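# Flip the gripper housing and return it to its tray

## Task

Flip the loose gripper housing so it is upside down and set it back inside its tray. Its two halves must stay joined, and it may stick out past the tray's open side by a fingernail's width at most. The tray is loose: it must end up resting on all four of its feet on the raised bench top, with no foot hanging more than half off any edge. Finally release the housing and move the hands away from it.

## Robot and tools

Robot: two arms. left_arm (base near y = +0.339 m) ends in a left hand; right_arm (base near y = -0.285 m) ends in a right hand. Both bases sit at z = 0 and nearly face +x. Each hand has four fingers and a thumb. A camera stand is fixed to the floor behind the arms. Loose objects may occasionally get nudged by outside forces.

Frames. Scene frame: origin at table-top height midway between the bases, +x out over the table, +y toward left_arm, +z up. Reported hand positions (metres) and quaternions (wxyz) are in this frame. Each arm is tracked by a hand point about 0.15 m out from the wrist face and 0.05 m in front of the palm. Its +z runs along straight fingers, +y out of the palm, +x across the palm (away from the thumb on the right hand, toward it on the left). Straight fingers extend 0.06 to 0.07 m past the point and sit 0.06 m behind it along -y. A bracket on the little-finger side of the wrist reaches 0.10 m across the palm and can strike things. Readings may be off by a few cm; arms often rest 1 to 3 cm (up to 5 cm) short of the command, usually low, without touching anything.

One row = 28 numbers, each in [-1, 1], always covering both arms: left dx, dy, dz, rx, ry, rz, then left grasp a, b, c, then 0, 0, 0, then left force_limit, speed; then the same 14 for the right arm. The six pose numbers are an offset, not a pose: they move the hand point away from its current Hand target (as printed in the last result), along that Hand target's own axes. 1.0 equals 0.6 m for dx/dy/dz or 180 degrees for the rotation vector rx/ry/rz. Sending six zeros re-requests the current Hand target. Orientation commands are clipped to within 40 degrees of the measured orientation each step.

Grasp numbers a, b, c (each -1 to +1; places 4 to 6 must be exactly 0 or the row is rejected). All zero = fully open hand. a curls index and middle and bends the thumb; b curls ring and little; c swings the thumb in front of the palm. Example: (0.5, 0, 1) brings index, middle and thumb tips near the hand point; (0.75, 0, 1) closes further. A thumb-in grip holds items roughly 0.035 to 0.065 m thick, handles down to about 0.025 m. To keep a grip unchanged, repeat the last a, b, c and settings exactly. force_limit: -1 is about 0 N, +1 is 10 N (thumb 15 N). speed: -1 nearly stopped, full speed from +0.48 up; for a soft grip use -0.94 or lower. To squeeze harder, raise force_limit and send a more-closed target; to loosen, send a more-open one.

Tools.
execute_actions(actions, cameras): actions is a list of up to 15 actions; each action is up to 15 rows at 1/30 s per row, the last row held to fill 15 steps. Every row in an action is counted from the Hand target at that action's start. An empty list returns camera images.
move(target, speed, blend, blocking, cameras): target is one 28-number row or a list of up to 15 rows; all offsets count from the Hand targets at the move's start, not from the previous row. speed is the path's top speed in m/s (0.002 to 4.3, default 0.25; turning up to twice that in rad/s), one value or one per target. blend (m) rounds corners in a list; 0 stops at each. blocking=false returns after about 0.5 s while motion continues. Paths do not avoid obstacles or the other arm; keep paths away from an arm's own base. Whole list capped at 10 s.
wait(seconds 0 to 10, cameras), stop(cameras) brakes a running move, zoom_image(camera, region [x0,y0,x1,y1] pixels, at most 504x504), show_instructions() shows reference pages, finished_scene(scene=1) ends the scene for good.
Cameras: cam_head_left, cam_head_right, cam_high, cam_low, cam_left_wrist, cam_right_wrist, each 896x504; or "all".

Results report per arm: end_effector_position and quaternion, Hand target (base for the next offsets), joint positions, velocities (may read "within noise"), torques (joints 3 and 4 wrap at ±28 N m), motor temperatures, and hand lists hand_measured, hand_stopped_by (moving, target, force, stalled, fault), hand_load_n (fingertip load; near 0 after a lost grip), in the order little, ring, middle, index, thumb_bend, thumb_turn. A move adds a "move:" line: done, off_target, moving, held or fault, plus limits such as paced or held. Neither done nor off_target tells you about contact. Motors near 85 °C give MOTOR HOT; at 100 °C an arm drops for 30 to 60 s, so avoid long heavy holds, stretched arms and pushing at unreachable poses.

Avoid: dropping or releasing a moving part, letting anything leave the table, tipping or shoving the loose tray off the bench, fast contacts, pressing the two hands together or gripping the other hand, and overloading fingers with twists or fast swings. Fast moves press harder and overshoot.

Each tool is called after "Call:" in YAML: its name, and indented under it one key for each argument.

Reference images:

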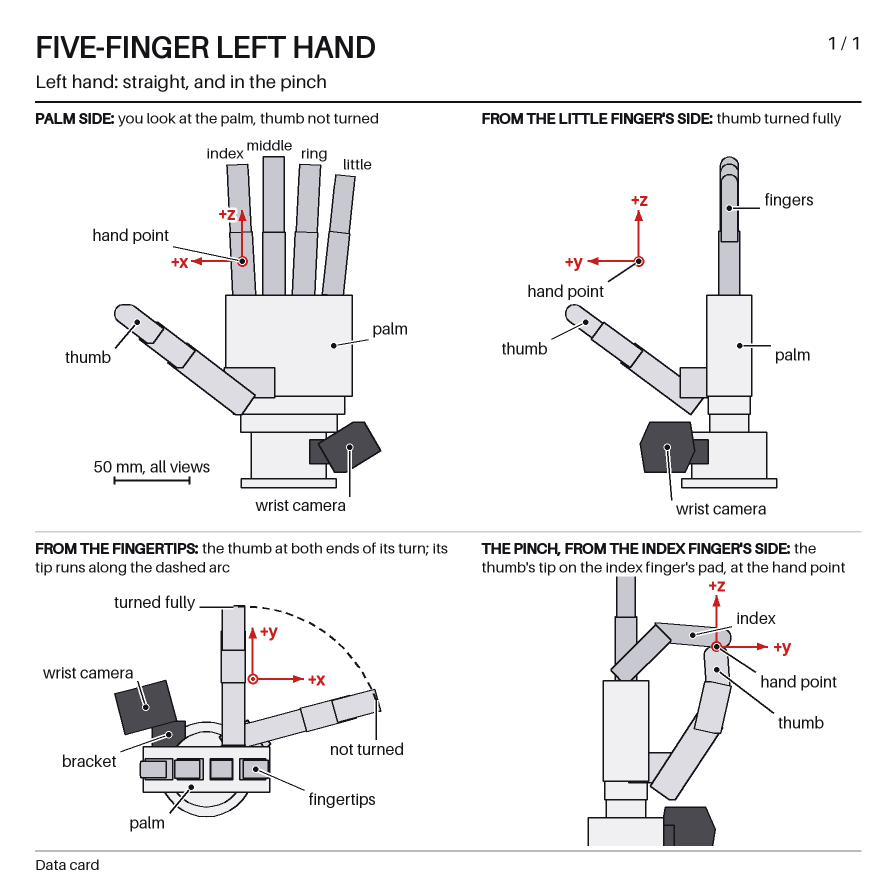

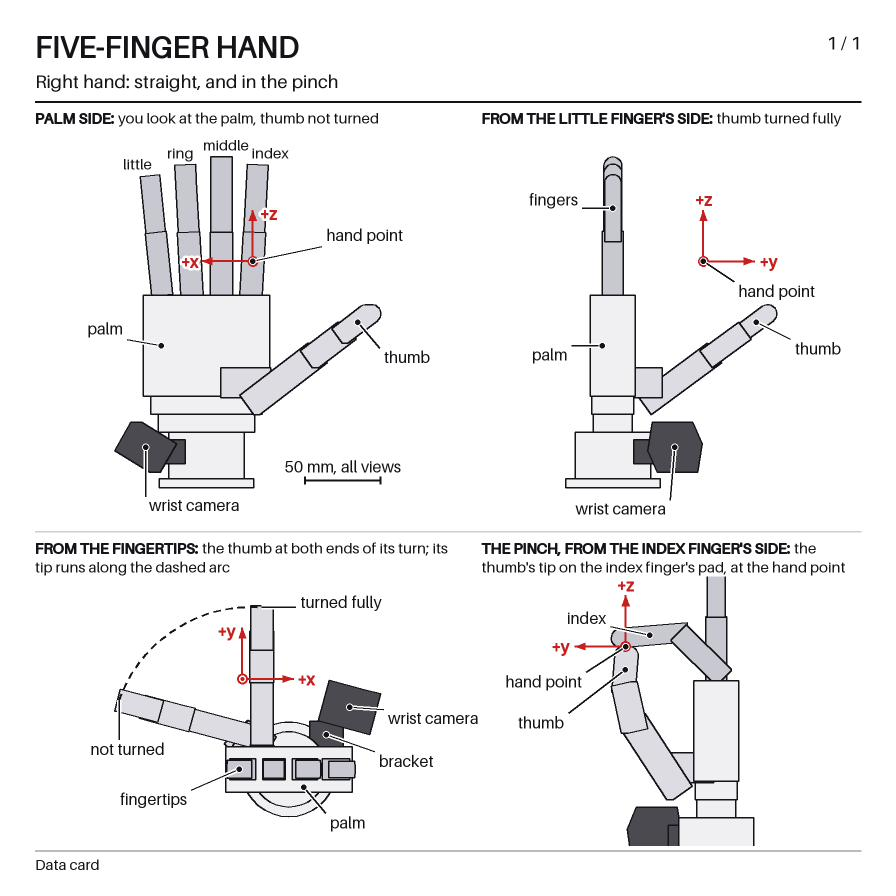

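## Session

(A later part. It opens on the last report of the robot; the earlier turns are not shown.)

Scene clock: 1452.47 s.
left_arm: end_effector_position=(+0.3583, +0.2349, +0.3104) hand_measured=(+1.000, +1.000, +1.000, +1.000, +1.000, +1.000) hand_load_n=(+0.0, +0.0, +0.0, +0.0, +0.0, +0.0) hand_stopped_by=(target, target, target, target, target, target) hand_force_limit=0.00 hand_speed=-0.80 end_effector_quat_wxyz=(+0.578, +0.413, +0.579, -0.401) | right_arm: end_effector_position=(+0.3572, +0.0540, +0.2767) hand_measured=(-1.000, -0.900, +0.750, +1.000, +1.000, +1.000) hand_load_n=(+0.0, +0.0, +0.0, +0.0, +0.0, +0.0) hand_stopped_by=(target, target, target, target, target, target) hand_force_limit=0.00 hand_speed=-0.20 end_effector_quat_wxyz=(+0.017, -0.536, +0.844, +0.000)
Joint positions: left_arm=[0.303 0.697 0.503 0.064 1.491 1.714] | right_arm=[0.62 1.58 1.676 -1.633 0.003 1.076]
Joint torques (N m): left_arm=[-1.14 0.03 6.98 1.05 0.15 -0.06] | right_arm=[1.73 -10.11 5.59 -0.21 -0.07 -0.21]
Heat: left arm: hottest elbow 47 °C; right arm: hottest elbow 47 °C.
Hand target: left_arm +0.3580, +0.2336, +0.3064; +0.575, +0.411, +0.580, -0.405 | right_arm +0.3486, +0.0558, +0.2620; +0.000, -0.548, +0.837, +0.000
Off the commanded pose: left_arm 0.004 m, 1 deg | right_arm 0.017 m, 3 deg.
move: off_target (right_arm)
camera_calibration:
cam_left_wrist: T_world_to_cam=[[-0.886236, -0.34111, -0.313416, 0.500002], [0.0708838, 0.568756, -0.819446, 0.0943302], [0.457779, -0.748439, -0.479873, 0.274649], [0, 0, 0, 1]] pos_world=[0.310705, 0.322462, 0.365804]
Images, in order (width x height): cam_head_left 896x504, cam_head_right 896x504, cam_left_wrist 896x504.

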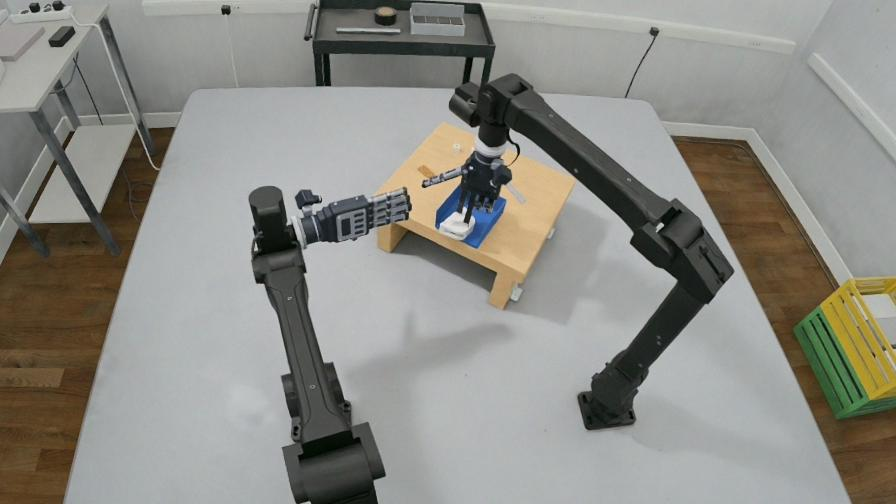

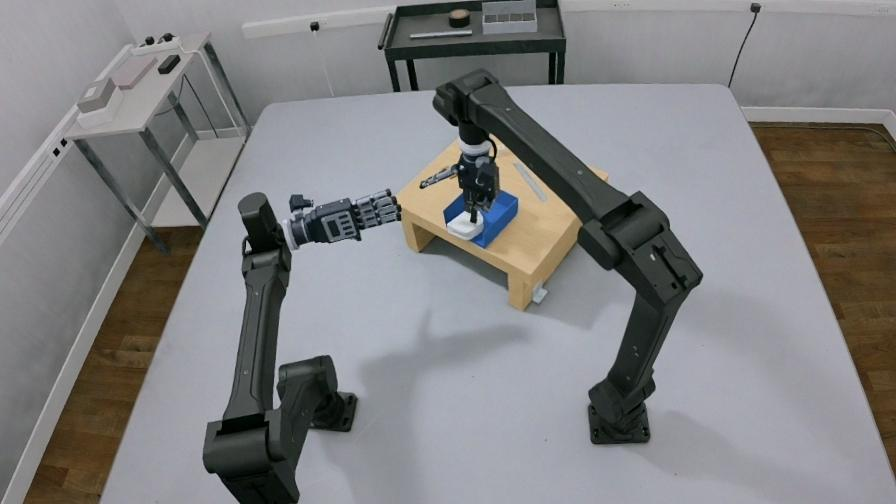

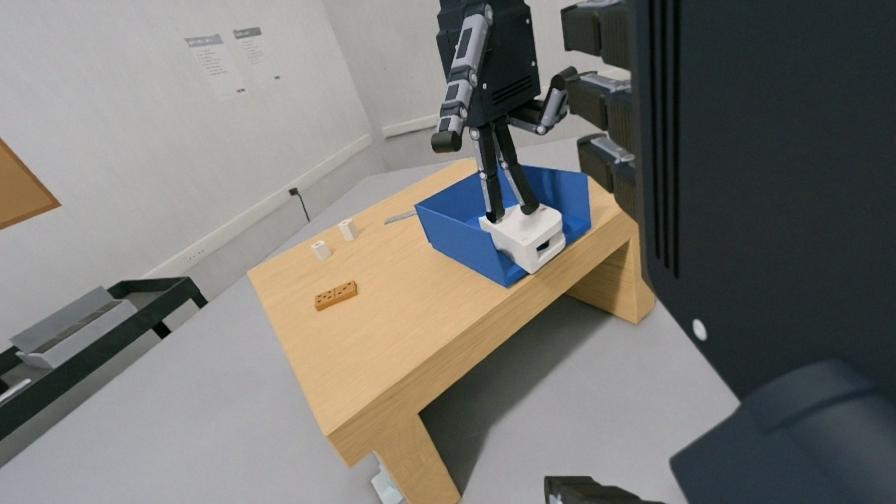

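Call:
zoom_image:
  camera: "cam_head_left"
  region: [434, 200, 484, 250]

Call:
zoom_image:
  camera: "cam_head_right"
  region: [440, 200, 500, 250]

Call:
zoom_image:
  camera: "cam_left_wrist"
  region: [460, 190, 600, 300]

Scaled by 10.080 from the camera's 896x504 image, which has a finer 1280x720 frame.

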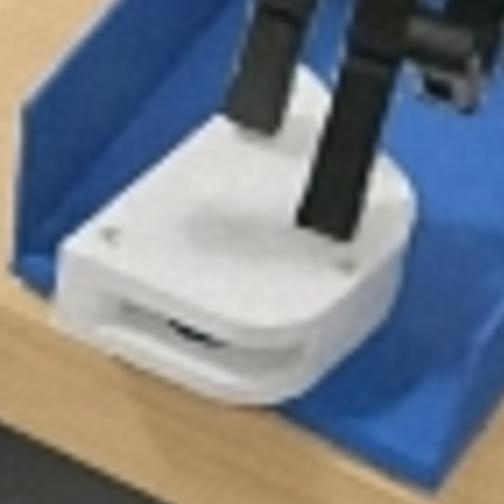

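Scaled by 8.400 from the camera's 896x504 image, which has a finer 1280x720 frame.

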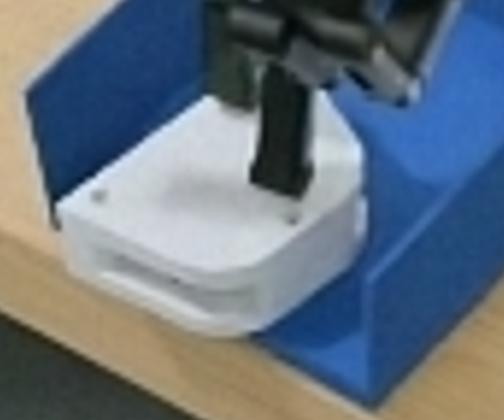

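Scaled by 3.600 from the camera's 896x504 image, which has a finer 1280x720 frame.

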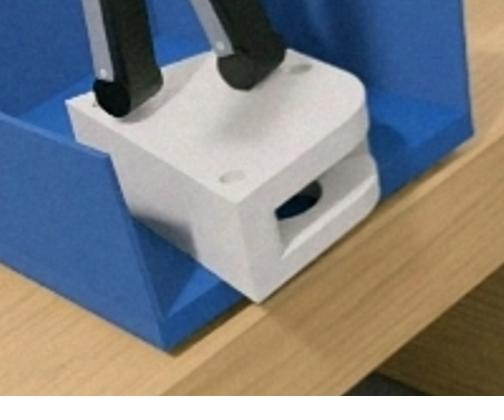

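Call:
move:
  target:
    - [0,0,0,0,0,0, 0,0,0,0,0,0, 0.0,-0.8, 0,0,-0.0633,0,0,0, 0,1,0,0,0,0, 0.0,-0.2]
    - [0,0,0,0,0,0, 0,0,0,0,0,0, 0.0,-0.8, -0.018,0.0055,-0.0633,0,0,0, 0.1,1,-1,0,0,0, 0.0,-0.2]
    - [0,0,0,0,0,0, 0,0,0,0,0,0, 0.0,-0.8, -0.018,0.0055,-0.038,0,0,0, 0.1,1,-1,0,0,0, 0.0,-0.2]
  speed: 0.06
  cameras: ["cam_left_wrist", "cam_head_left", "cam_head_right"]

Call:
zoom_image:
  camera: "cam_head_left"
  region: [420, 150, 520, 250]

Call:
zoom_image:
  camera: "cam_left_wrist"
  region: [380, 130, 600, 350]

Scene clock: 1550.33 s.
left_arm: end_effector_position=(+0.3583, +0.2349, +0.3104) hand_measured=(+1.000, +1.000, +1.000, +1.000, +1.000, +1.000) hand_load_n=(+0.0, +0.0, +0.0, +0.0, +0.0, +0.0) hand_stopped_by=(target, target, target, target, target, target) hand_force_limit=0.00 hand_speed=-0.80 end_effector_quat_wxyz=(+0.578, +0.413, +0.579, -0.401) | right_arm: end_effector_position=(+0.3460, +0.0599, +0.2770) hand_measured=(-0.990, -0.914, +0.400, +1.000, +1.000, +1.000) hand_load_n=(+0.0, +0.0, +0.0, -0.5, +0.0, +0.0) hand_stopped_by=(target, target, target, target, target, target) hand_force_limit=0.00 hand_speed=-0.20 end_effector_quat_wxyz=(-0.008, -0.547, +0.837, +0.000)
Joint positions: left_arm=[0.303 0.697 0.503 0.064 1.491 1.714] | right_arm=[0.642 1.606 1.707 -1.687 -0.002 1.072]
Joint torques (N m): left_arm=[-1.14 0.15 6.99 1.06 0.16 -0.06] | right_arm=[1.26 -10.4 10.25 -0.65 0.08 0.03]
Heat: left arm: hottest elbow 48 °C; right arm: hottest elbow 45 °C.
Hand target: left_arm +0.3580, +0.2336, +0.3064; +0.575, +0.411, +0.580, -0.405 | right_arm +0.3498, +0.0671, +0.2849; +0.000, -0.548, +0.836, +0.000
Off the commanded pose: left_arm 0.004 m, 1 deg | right_arm 0.011 m, 1 deg.
move: off_target (right_arm); target 2's new numbers were sent with right_arm's hand 0.017 m and 1 deg from that target
camera_calibration:
cam_left_wrist: T_world_to_cam=[[-0.886236, -0.34111, -0.313416, 0.500002], [0.0708838, 0.568756, -0.819446, 0.0943302], [0.457779, -0.748439, -0.479873, 0.274649], [0, 0, 0, 1]] pos_world=[0.310705, 0.322462, 0.365804]
Images, in order (width x height): cam_head_left 896x504, cam_head_right 896x504, cam_left_wrist 896x504.

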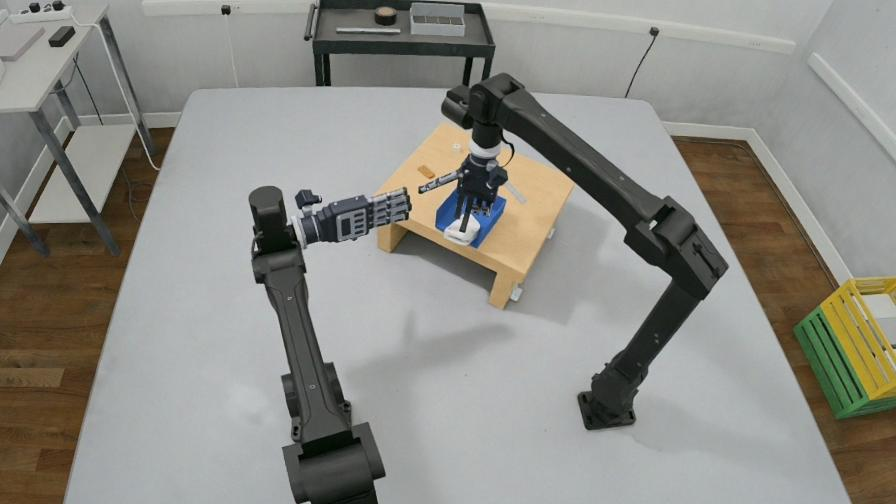

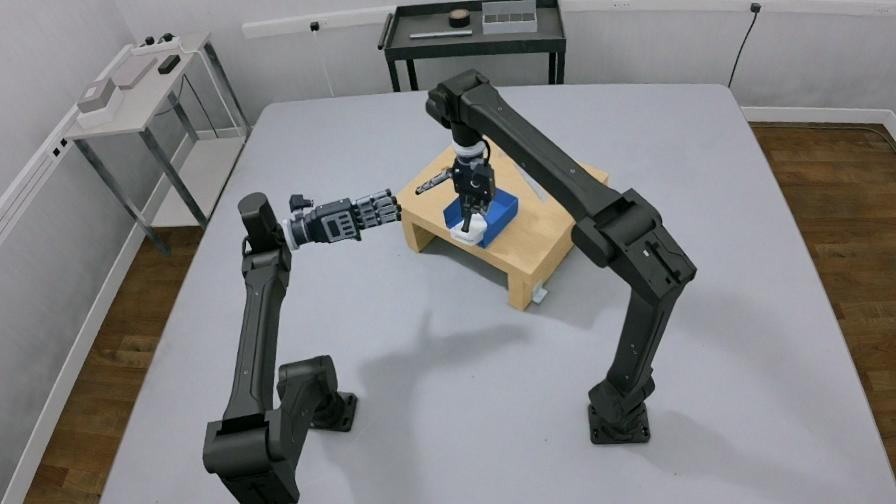

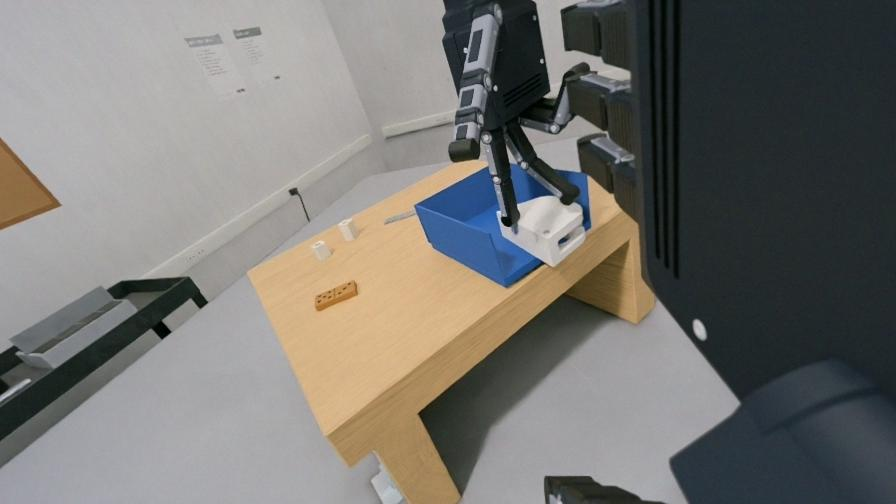

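Scaled by 5.040 from the camera's 896x504 image, which has a finer 1280x720 frame.

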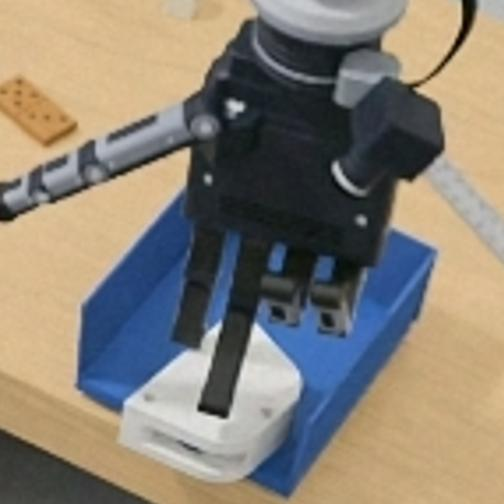

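Scaled by 2.291 from the camera's 896x504 image, which has a finer 1280x720 frame.

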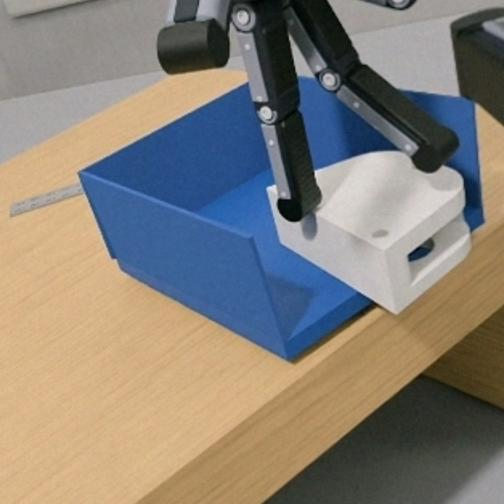

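Call:
move:
  target:
    - [0,0,0,0,0,0, 0,0,0,0,0,0, 0.0,-0.8, 0,0,-0.05,0,0,0, 0.1,1,-1,0,0,0, 0.0,-0.2]
    - [0,0,0,0,0,0, 0,0,0,0,0,0, 0.0,-0.8, 0.0665,-0.0123,-0.05,0,0,0, 0.1,1,-1,0,0,0, 0.0,-0.2]
    - [0,0,0,0,0,0, 0,0,0,0,0,0, 0.0,-0.8, 0.0665,-0.0123,-0.01,0,0,0, 0.1,1,-1,0,0,0, 0.0,-0.2]
  speed: 0.08
  cameras: ["cam_left_wrist", "cam_head_left", "cam_head_right"]

Call:
zoom_image:
  camera: "cam_head_left"
  region: [420, 150, 520, 250]

Call:
zoom_image:
  camera: "cam_left_wrist"
  region: [380, 130, 600, 350]

Scene clock: 1580.97 s.
left_arm: end_effector_position=(+0.3583, +0.2349, +0.3104) hand_measured=(+1.000, +1.000, +1.000, +1.000, +1.000, +1.000) hand_load_n=(+0.0, +0.0, +0.0, +0.0, +0.0, +0.0) hand_stopped_by=(target, target, target, target, target, target) hand_force_limit=0.00 hand_speed=-0.80 end_effector_quat_wxyz=(+0.578, +0.413, +0.579, -0.401) | right_arm: end_effector_position=(+0.3418, +0.0285, +0.2967) hand_measured=(-0.990, -0.914, +0.400, +1.000, +1.000, +1.000) hand_load_n=(+0.0, +0.0, +0.0, +0.0, +0.0, +0.0) hand_stopped_by=(target, target, target, target, target, target) hand_force_limit=0.00 hand_speed=-0.20 end_effector_quat_wxyz=(+0.011, -0.543, +0.840, +0.001)
Joint positions: left_arm=[0.303 0.697 0.503 0.064 1.491 1.714] | right_arm=[0.593 1.525 1.664 -1.688 -0.002 1.032]
Joint torques (N m): left_arm=[-0.97 0.15 6.99 1.05 0.16 -0.06] | right_arm=[0.67 -8.76 7.38 -0.55 0.08 -0.15]
Heat: left arm: hottest elbow 48 °C; right arm: hottest elbow 48 °C.
Hand target: left_arm +0.3580, +0.2336, +0.3064; +0.575, +0.411, +0.580, -0.405 | right_arm +0.3406, +0.0276, +0.2907; +0.000, -0.548, +0.836, +0.000
Off the commanded pose: left_arm 0.004 m, 1 deg | right_arm 0.006 m, 1 deg.
joint sent to its limit (right arm) — joint 4 (wrist pitch), lower limit. The joint targets still meet the commanded pose.
move: done
camera_calibration:
cam_left_wrist: T_world_to_cam=[[-0.886236, -0.34111, -0.313416, 0.500002], [0.0708838, 0.568756, -0.819446, 0.0943302], [0.457779, -0.748439, -0.479873, 0.274649], [0, 0, 0, 1]] pos_world=[0.310705, 0.322462, 0.365804]
Images, in order (width x height): cam_head_left 896x504, cam_head_right 896x504, cam_left_wrist 896x504.

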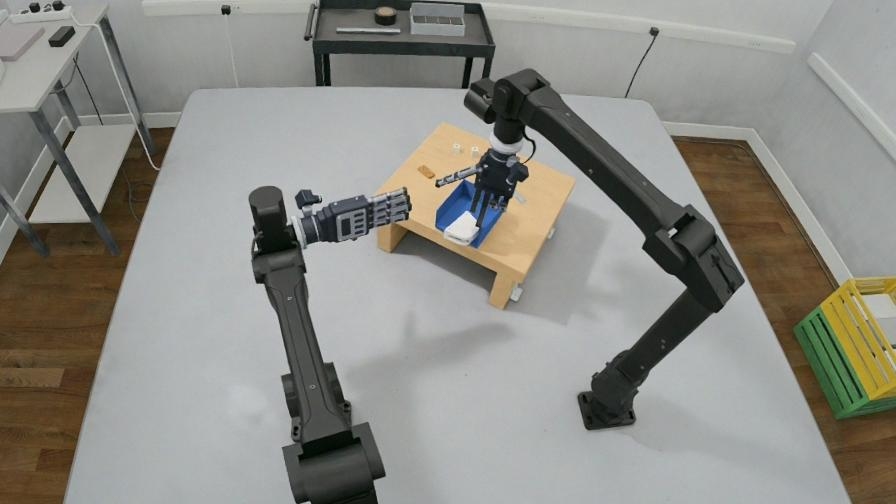

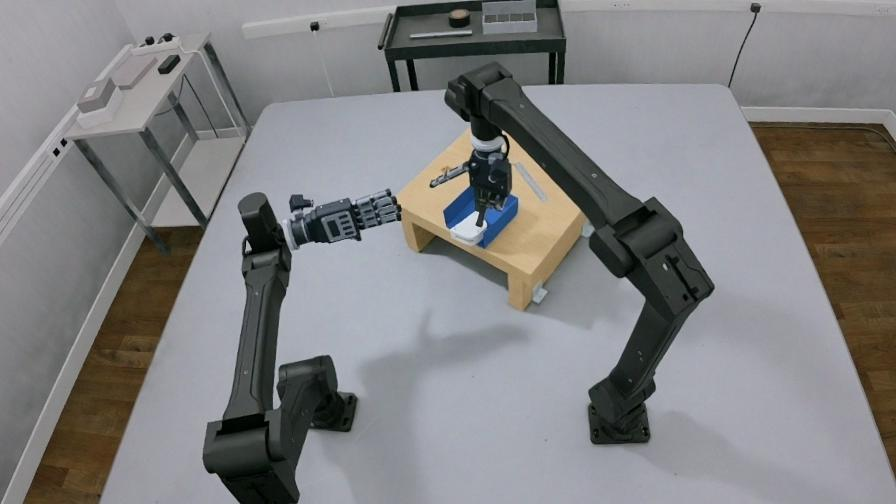

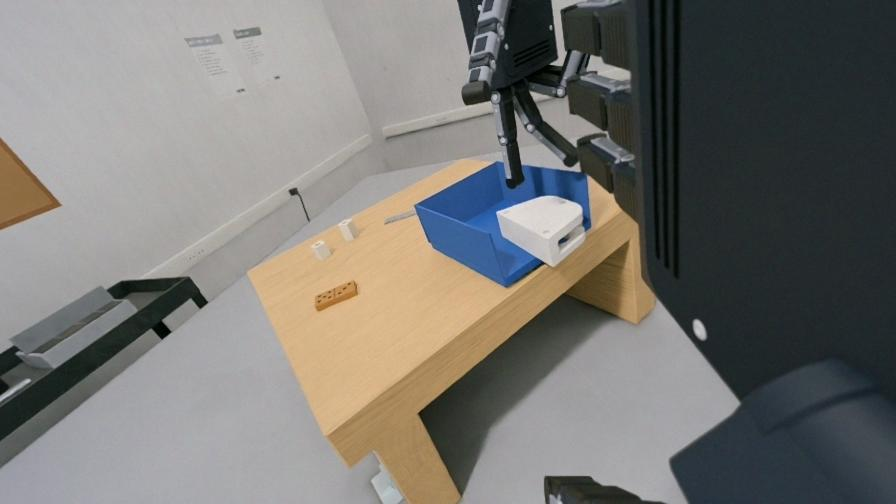

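Scaled by 5.040 from the camera's 896x504 image, which has a finer 1280x720 frame.

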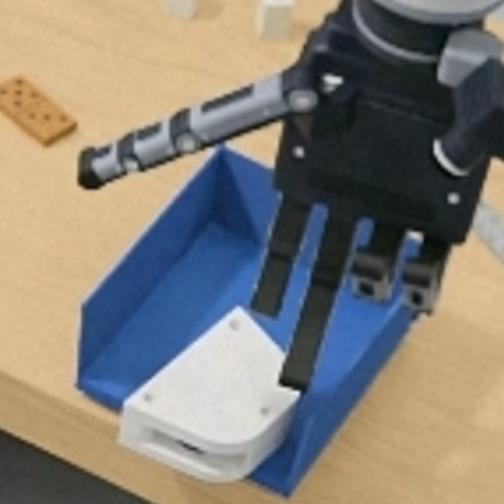

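Scaled by 2.291 from the camera's 896x504 image, which has a finer 1280x720 frame.

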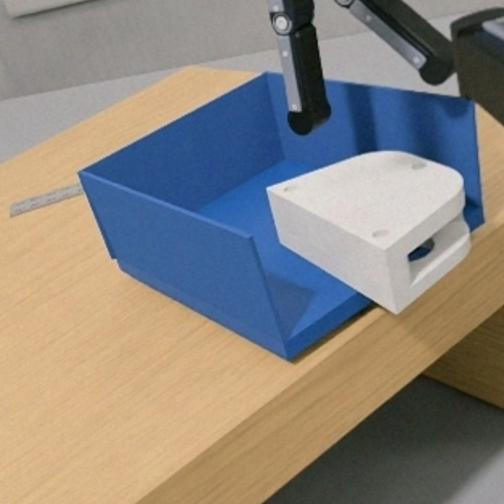

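Call:
move:
  target:
    - [0,0,0,0,0,0, 0,0,0,0,0,0, 0.0,-0.8, 0,0,0.0445,0,0,0, 0.1,1,-1,0,0,0, 0.0,-0.2]
    - [0,0,0,0,0,0, 0,0,0,0,0,0, 0.0,-0.8, -0.0373,-0.009,0.0445,0,0,0, 0.1,1,-1,0,0,0, 0.0,-0.2]
  speed: 0.04
  cameras: ["cam_left_wrist", "cam_head_left"]

Call:
zoom_image:
  camera: "cam_head_left"
  region: [420, 150, 520, 250]

Call:
zoom_image:
  camera: "cam_left_wrist"
  region: [380, 130, 600, 350]

Scene clock: 1597.50 s.
left_arm: end_effector_position=(+0.3583, +0.2349, +0.3104) hand_measured=(+1.000, +1.000, +1.000, +1.000, +1.000, +1.000) hand_load_n=(+0.0, +0.0, +0.0, +0.0, +0.0, +0.0) hand_stopped_by=(target, target, target, target, target, target) hand_force_limit=0.00 hand_speed=-0.80 end_effector_quat_wxyz=(+0.578, +0.413, +0.579, -0.401) | right_arm: end_effector_position=(+0.3445, +0.0341, +0.2746) hand_measured=(-0.990, -0.914, +0.400, +1.000, +1.000, +1.000) hand_load_n=(+0.0, +0.0, +0.0, -0.5, +0.0, -0.5) hand_stopped_by=(target, target, target, target, target, target) hand_force_limit=0.00 hand_speed=-0.20 end_effector_quat_wxyz=(+0.005, -0.547, +0.837, +0.001)
Joint positions: left_arm=[0.303 0.697 0.503 0.064 1.491 1.714] | right_arm=[0.6 1.543 1.626 -1.644 -0.002 1.028]
Joint torques (N m): left_arm=[-1.03 0.09 6.99 1.03 0.15 -0.05] | right_arm=[1.38 -7.41 9.43 0.05 0.1 0.06]
Heat: left arm: hottest elbow 48 °C; right arm: hottest elbow 47 °C.
Hand target: left_arm +0.3580, +0.2336, +0.3064; +0.575, +0.411, +0.580, -0.405 | right_arm +0.3546, +0.0459, +0.2640; +0.000, -0.548, +0.837, +0.000
Off the commanded pose: left_arm 0.004 m, 1 deg | right_arm 0.019 m, 1 deg.
move: off_target (right_arm)
camera_calibration:
cam_left_wrist: T_world_to_cam=[[-0.886236, -0.34111, -0.313416, 0.500002], [0.0708838, 0.568756, -0.819446, 0.0943302], [0.457779, -0.748439, -0.479873, 0.274649], [0, 0, 0, 1]] pos_world=[0.310705, 0.322462, 0.365804]
Images, in order (width x height): cam_head_left 896x504, cam_left_wrist 896x504.

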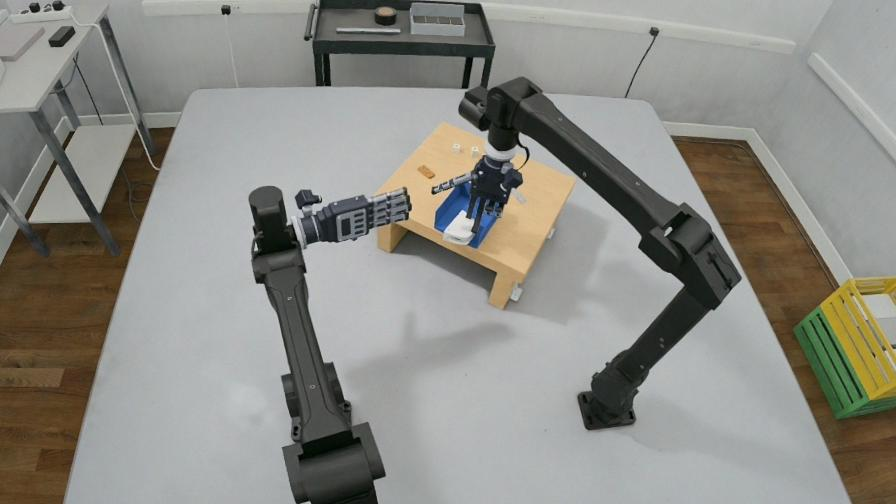

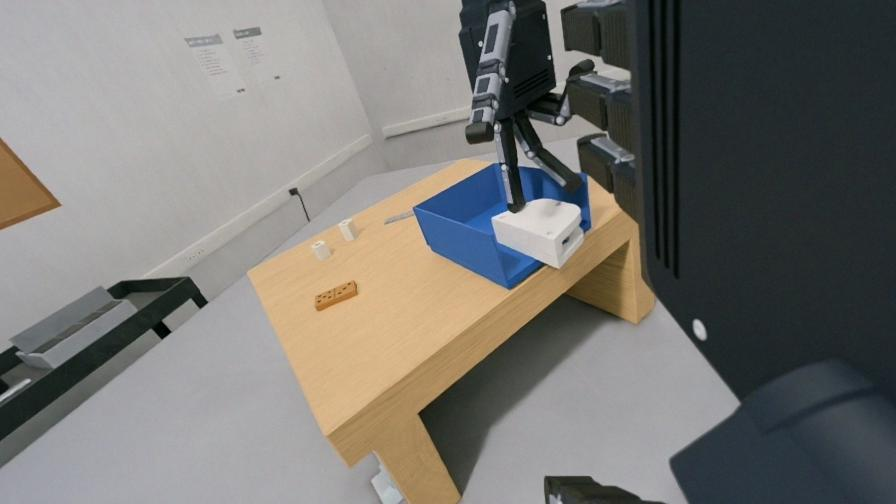

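Scaled by 5.040 from the camera's 896x504 image, which has a finer 1280x720 frame.

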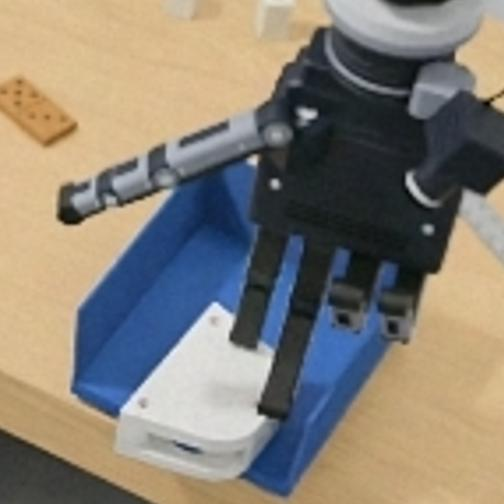

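Scaled by 2.291 from the camera's 896x504 image, which has a finer 1280x720 frame.

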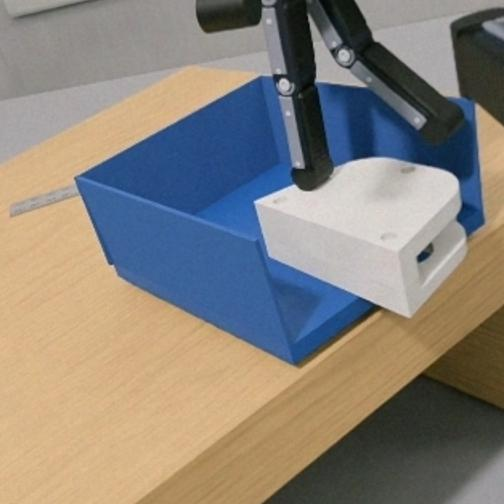

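Call:
move:
  target:
    - [0,0,0,0,0,0, 0,0,0,0,0,0, 0.0,-0.8, -0.016,-0.003,0,0,0,0, 0.1,1,-1,0,0,0, 0.0,-0.2]
  speed: 0.04
  cameras: ["cam_left_wrist", "cam_head_left"]

Call:
zoom_image:
  camera: "cam_head_left"
  region: [420, 150, 520, 250]

Scene clock: 1614.17 s.
left_arm: end_effector_position=(+0.3583, +0.2349, +0.3104) hand_measured=(+1.000, +1.000, +1.000, +1.000, +1.000, +1.000) hand_load_n=(+0.0, +0.5, +0.0, +0.0, +0.0, +0.0) hand_stopped_by=(target, target, target, target, target, target) hand_force_limit=0.00 hand_speed=-0.80 end_effector_quat_wxyz=(+0.578, +0.413, +0.579, -0.401) | right_arm: end_effector_position=(+0.3509, +0.0419, +0.2747) hand_measured=(-0.990, -0.914, +0.400, +1.000, +1.000, +1.000) hand_load_n=(+0.0, +0.0, +0.0, -0.5, +0.0, +0.0) hand_stopped_by=(target, target, target, target, target, target) hand_force_limit=0.00 hand_speed=-0.20 end_effector_quat_wxyz=(+0.007, -0.550, +0.835, +0.001)
Joint positions: left_arm=[0.303 0.697 0.503 0.064 1.491 1.714] | right_arm=[0.606 1.567 1.654 -1.644 -0.001 1.028]
Joint torques (N m): left_arm=[-1.14 0.15 6.98 1.02 0.16 -0.05] | right_arm=[1.49 -7.53 9.57 -0.13 0.07 0.14]
Heat: left arm: hottest elbow 48 °C; right arm: hottest elbow 48 °C.
Hand target: left_arm +0.3580, +0.2336, +0.3064; +0.575, +0.411, +0.580, -0.405 | right_arm +0.3601, +0.0541, +0.2641; +0.000, -0.548, +0.836, +0.000
Off the commanded pose: left_arm 0.004 m, 1 deg | right_arm 0.019 m, 1 deg.
move: off_target (right_arm)
camera_calibration:
cam_left_wrist: T_world_to_cam=[[-0.886236, -0.34111, -0.313416, 0.500002], [0.0708838, 0.568756, -0.819446, 0.0943302], [0.457779, -0.748439, -0.479873, 0.274649], [0, 0, 0, 1]] pos_world=[0.310705, 0.322462, 0.365804]
Images, in order (width x height): cam_head_left 896x504, cam_left_wrist 896x504.

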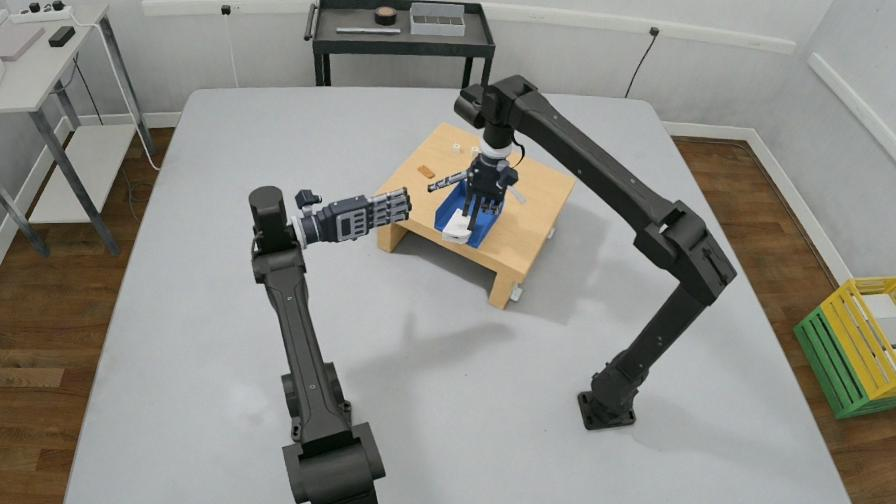

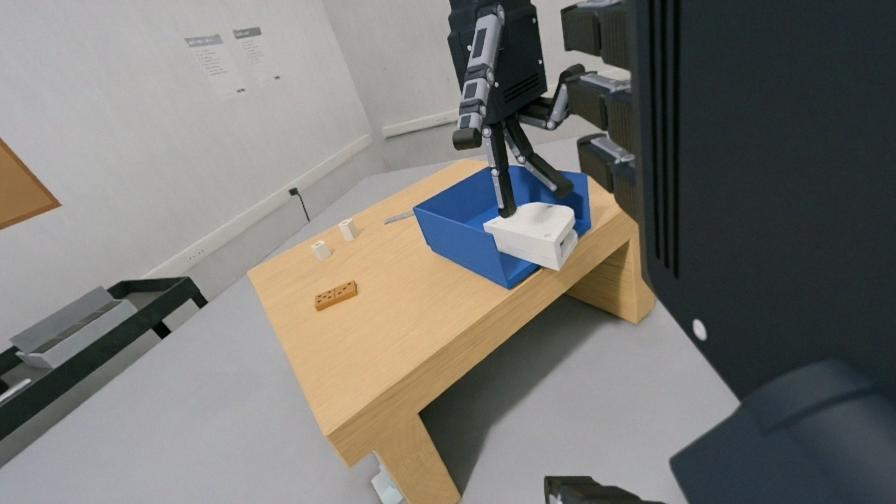

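Scaled by 5.040 from the camera's 896x504 image, which has a finer 1280x720 frame.

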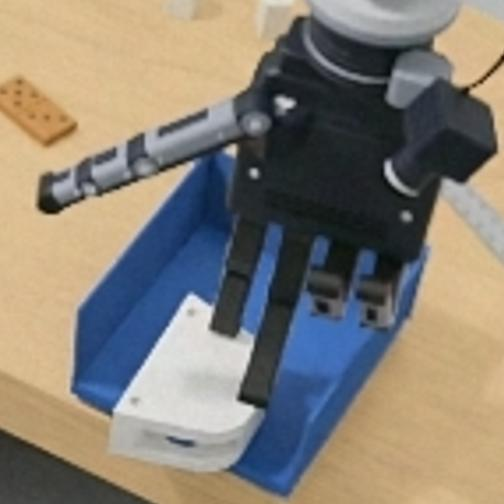

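Call:
move:
  target:
    - [0,0,0,0,0,0, 0,0,0,0,0,0, 0.0,-0.8, 0.0248,0.0058,-0.0433,0,0,0, 0.1,1,-1,0,0,0, 0.0,-0.2]
    - [0,0,0,0,0,0, 0,0,0,0,0,0, 0.0,-0.8, 0.0248,0.0058,-0.21,0,0,0, 0.1,1,-1,0,0,0, 0.0,-0.2]
    - [-0.19,-0.1093,0.0185,0.1246,-0.1853,-0.1745, 0,0,0,0,0,0, 0.0,-0.8, 0.6136,-0.1955,-0.21,0,0,0, 0.1,1,-1,0,0,0, 0.0,-0.2]
  speed: [0.06,0.15,0.25]
  blend: [0.01,0.03,0]
  cameras: ["cam_left_wrist", "cam_head_left", "cam_head_right"]

Call:
zoom_image:
  camera: "cam_head_left"
  region: [420, 170, 500, 250]

Call:
zoom_image:
  camera: "cam_head_right"
  region: [430, 170, 530, 270]

Scene clock: 1810.10 s.
left_arm: end_effector_position=(+0.3017, +0.2024, +0.3916) hand_measured=(+1.000, +1.000, +1.000, +1.000, +1.000, +1.000) hand_load_n=(+0.0, +0.0, +0.0, +0.0, +0.0, +0.0) hand_stopped_by=(target, target, target, target, target, target) hand_force_limit=0.00 hand_speed=-0.80 end_effector_quat_wxyz=(+0.406, +0.259, +0.658, -0.580) | right_arm: end_effector_position=(+0.3207, -0.3318, +0.3837) hand_measured=(-0.990, -0.914, +0.400, +1.000, +1.000, +1.000) hand_load_n=(+0.5, +0.0, +0.0, +0.0, +0.0, +0.0) hand_stopped_by=(target, target, target, target, target, target) hand_force_limit=0.00 hand_speed=-0.20 end_effector_quat_wxyz=(+0.106, -0.532, +0.835, -0.095)
Joint positions: left_arm=[0.256 0.626 0.727 -0.039 1.553 0.924] | right_arm=[-0.311 1.173 1.574 -1.687 -0.037 0.146]
Joint torques (N m): left_arm=[-1.26 0.09 11.06 1.25 0.1 -0.14] | right_arm=[1.32 -5.19 8.8 -0.17 0.08 -0.14]
Heat: left arm: hottest elbow 48 °C; right arm: hottest elbow 50 °C.
Hand target: left_arm +0.3000, +0.2000, +0.4199; +0.497, +0.212, +0.394, -0.744 | right_arm +0.3205, -0.3303, +0.3903; +0.000, -0.548, +0.837, +0.000
Off the commanded pose: left_arm 0.029 m, 38 deg | right_arm 0.007 m, 16 deg.
joint sent to its limit (left arm) — joint 5 (wrist yaw), upper limit. The joint targets are off in orientation, not in position.
joint sent to its limit (right arm) — joint 4 (wrist pitch), lower limit. The joint targets are off in orientation, not in position.
move: off_target (left_arm, right_arm)
camera_calibration:
cam_left_wrist: T_world_to_cam=[[-0.928516, -0.248447, 0.275921, 0.227353], [-0.36092, 0.429519, -0.827798, 0.345111], [0.0871506, -0.868209, -0.488485, 0.454532], [0, 0, 0, 1]] pos_world=[0.296046, 0.302882, 0.444983]
Images, in order (width x height): cam_head_left 896x504, cam_head_right 896x504, cam_left_wrist 896x504.

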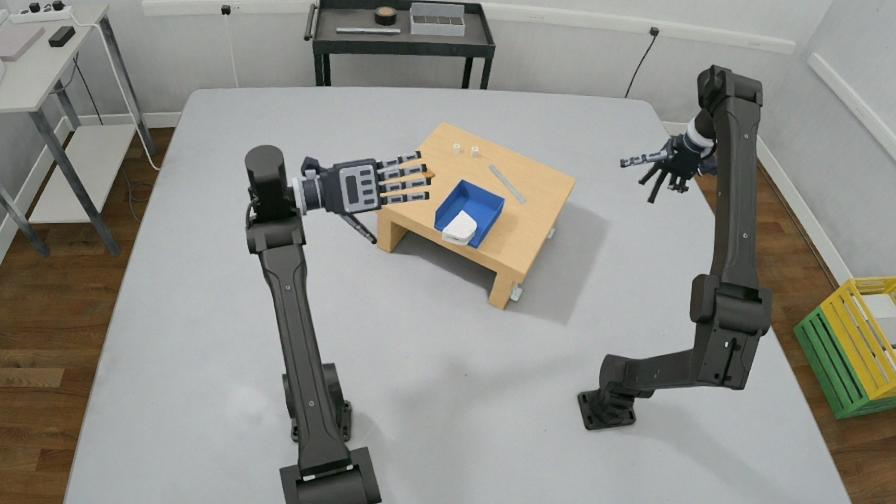

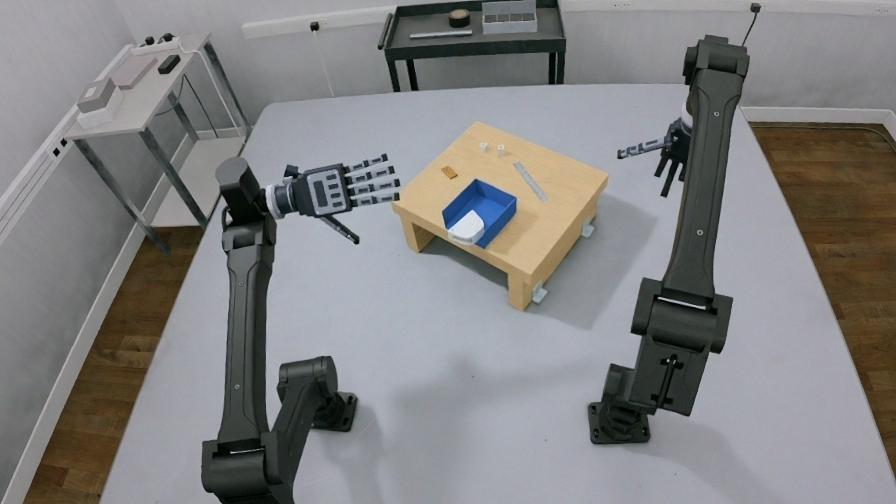

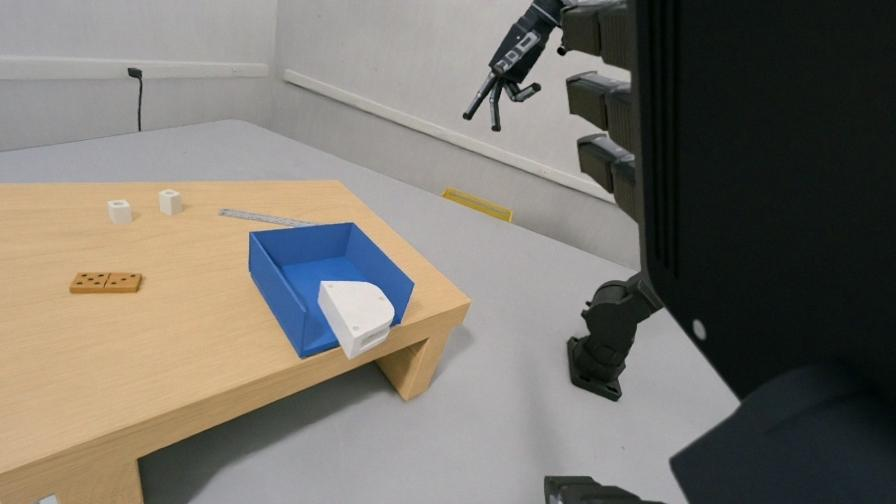

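Scaled by 6.300 from the camera's 896x504 image, which has a finer 1280x720 frame.

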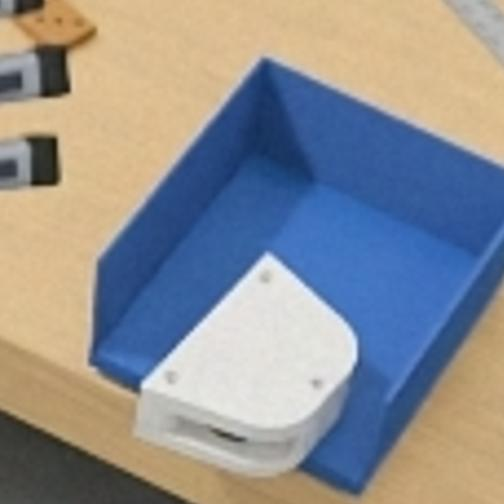

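Scaled by 5.040 from the camera's 896x504 image, which has a finer 1280x720 frame.

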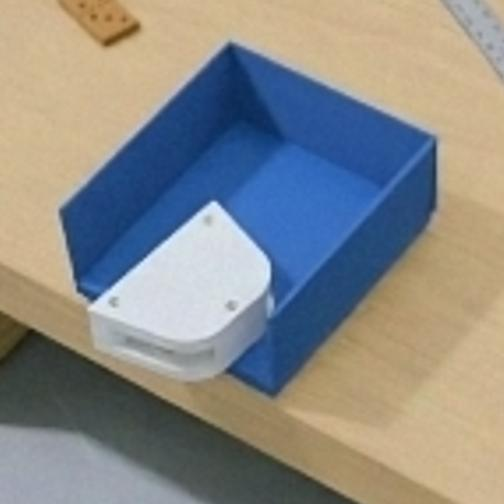

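Call:
move:
  target:
    - [-0.1598,0.1552,-0.0912,-0.345,-0.2226,-0.1746, 0,0,0,0,0,0, 0.0,-0.8, 0,0,0,0,0,0, 0.1,1,-1,0,0,0, 0.0,-0.2]
    - [-0.1292,0.0255,0.0863,0.0458,-0.2684,-0.0029, 0,0,0,0,0,0, 0.0,-0.8, 0,0,0,0,0,0, 0.1,1,-1,0,0,0, 0.0,-0.2]
    - [0.0395,0.0748,0.2043,0.0,-0.4108,-0.2855, 0,0,0,0,0,0, 0.0,-0.8, 0,0,0,0,0,0, 0.1,1,-1,0,0,0, 0.0,-0.2]
  speed: 0.4
  blend: [0.05,0.05,0]
  cameras: ["cam_left_wrist", "cam_head_left"]

Scene clock: 1890.37 s.
left_arm: end_effector_position=(+0.3391, +0.0840, +0.4342) hand_measured=(+1.000, +1.000, +1.000, +1.000, +1.000, +1.000) hand_load_n=(+0.0, -0.5, +0.0, -0.5, +0.0, -0.5) hand_stopped_by=(target, target, target, target, target, target) hand_force_limit=0.00 hand_speed=-0.80 end_effector_quat_wxyz=(-0.289, +0.452, -0.113, +0.836) | right_arm: end_effector_position=(+0.3207, -0.3317, +0.3837) hand_measured=(-0.990, -0.914, +0.400, +1.000, +1.000, +1.000) hand_load_n=(+0.0, +0.0, +0.0, +0.0, +0.0, +0.0) hand_stopped_by=(target, target, target, target, target, target) hand_force_limit=0.00 hand_speed=-0.20 end_effector_quat_wxyz=(+0.106, -0.532, +0.834, -0.096)
Joint positions: left_arm=[-0.894 1.061 0.438 1.542 -0.779 -0.248] | right_arm=[-0.31 1.173 1.574 -1.687 -0.036 0.145]
Joint torques (N m): left_arm=[-1.2 -2.37 9.5 0.94 0.35 -0.16] | right_arm=[1.26 -5.19 8.8 -0.17 0.08 -0.15]
Motor temperatures (°C): left_arm=[35 35 55 34 38 32] | right_arm=[38 39 48 35 34 34]
Heat: left arm: hottest elbow 55 °C; right arm: hottest elbow 48 °C.
Hand target: left_arm +0.3401, +0.0801, +0.4599; -0.280, +0.441, -0.075, +0.849 | right_arm +0.3205, -0.3302, +0.3903; +0.000, -0.548, +0.836, +0.000
Off the commanded pose: left_arm 0.026 m, 5 deg | right_arm 0.007 m, 16 deg.
joint sent to its limit (left arm) — joint 4 (wrist pitch), upper limit. The joint targets still meet the commanded pose.
joint sent to its limit (right arm) — joint 4 (wrist pitch), lower limit. The joint targets are off in orientation, not in position.
move: off_target (left_arm, right_arm)
camera_calibration:
cam_left_wrist: T_world_to_cam=[[-0.47048, 0.595366, 0.651297, -0.168264], [-0.669692, -0.721531, 0.175801, 0.210368], [0.574597, -0.353457, 0.738178, -0.371687], [0, 0, 0, 1]] pos_world=[0.275287, 0.12059, 0.346978]
Images, in order (width x height): cam_head_left 896x504, cam_left_wrist 896x504.

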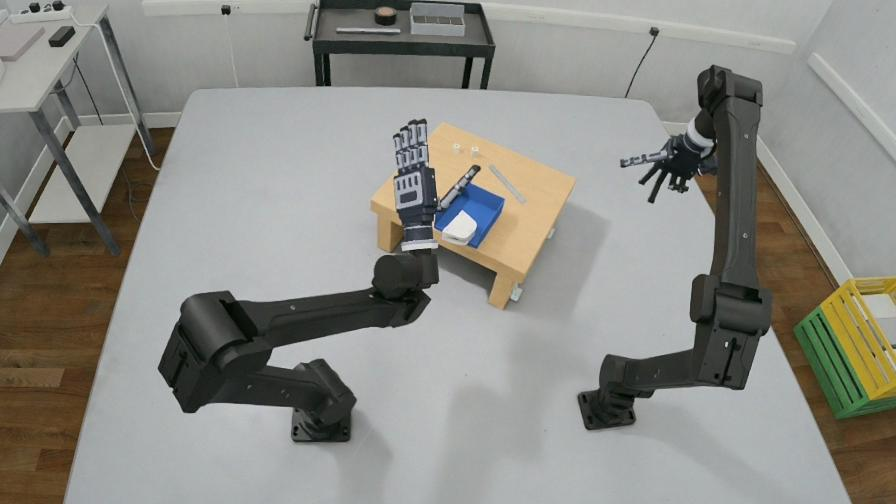

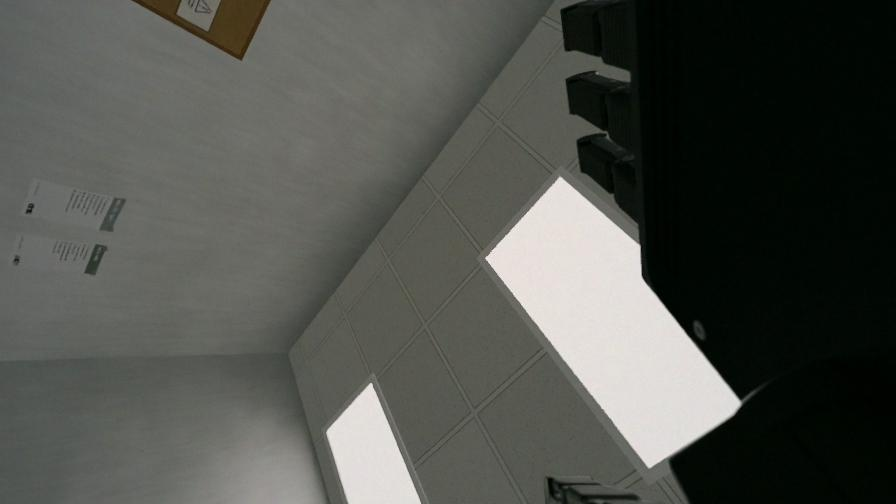

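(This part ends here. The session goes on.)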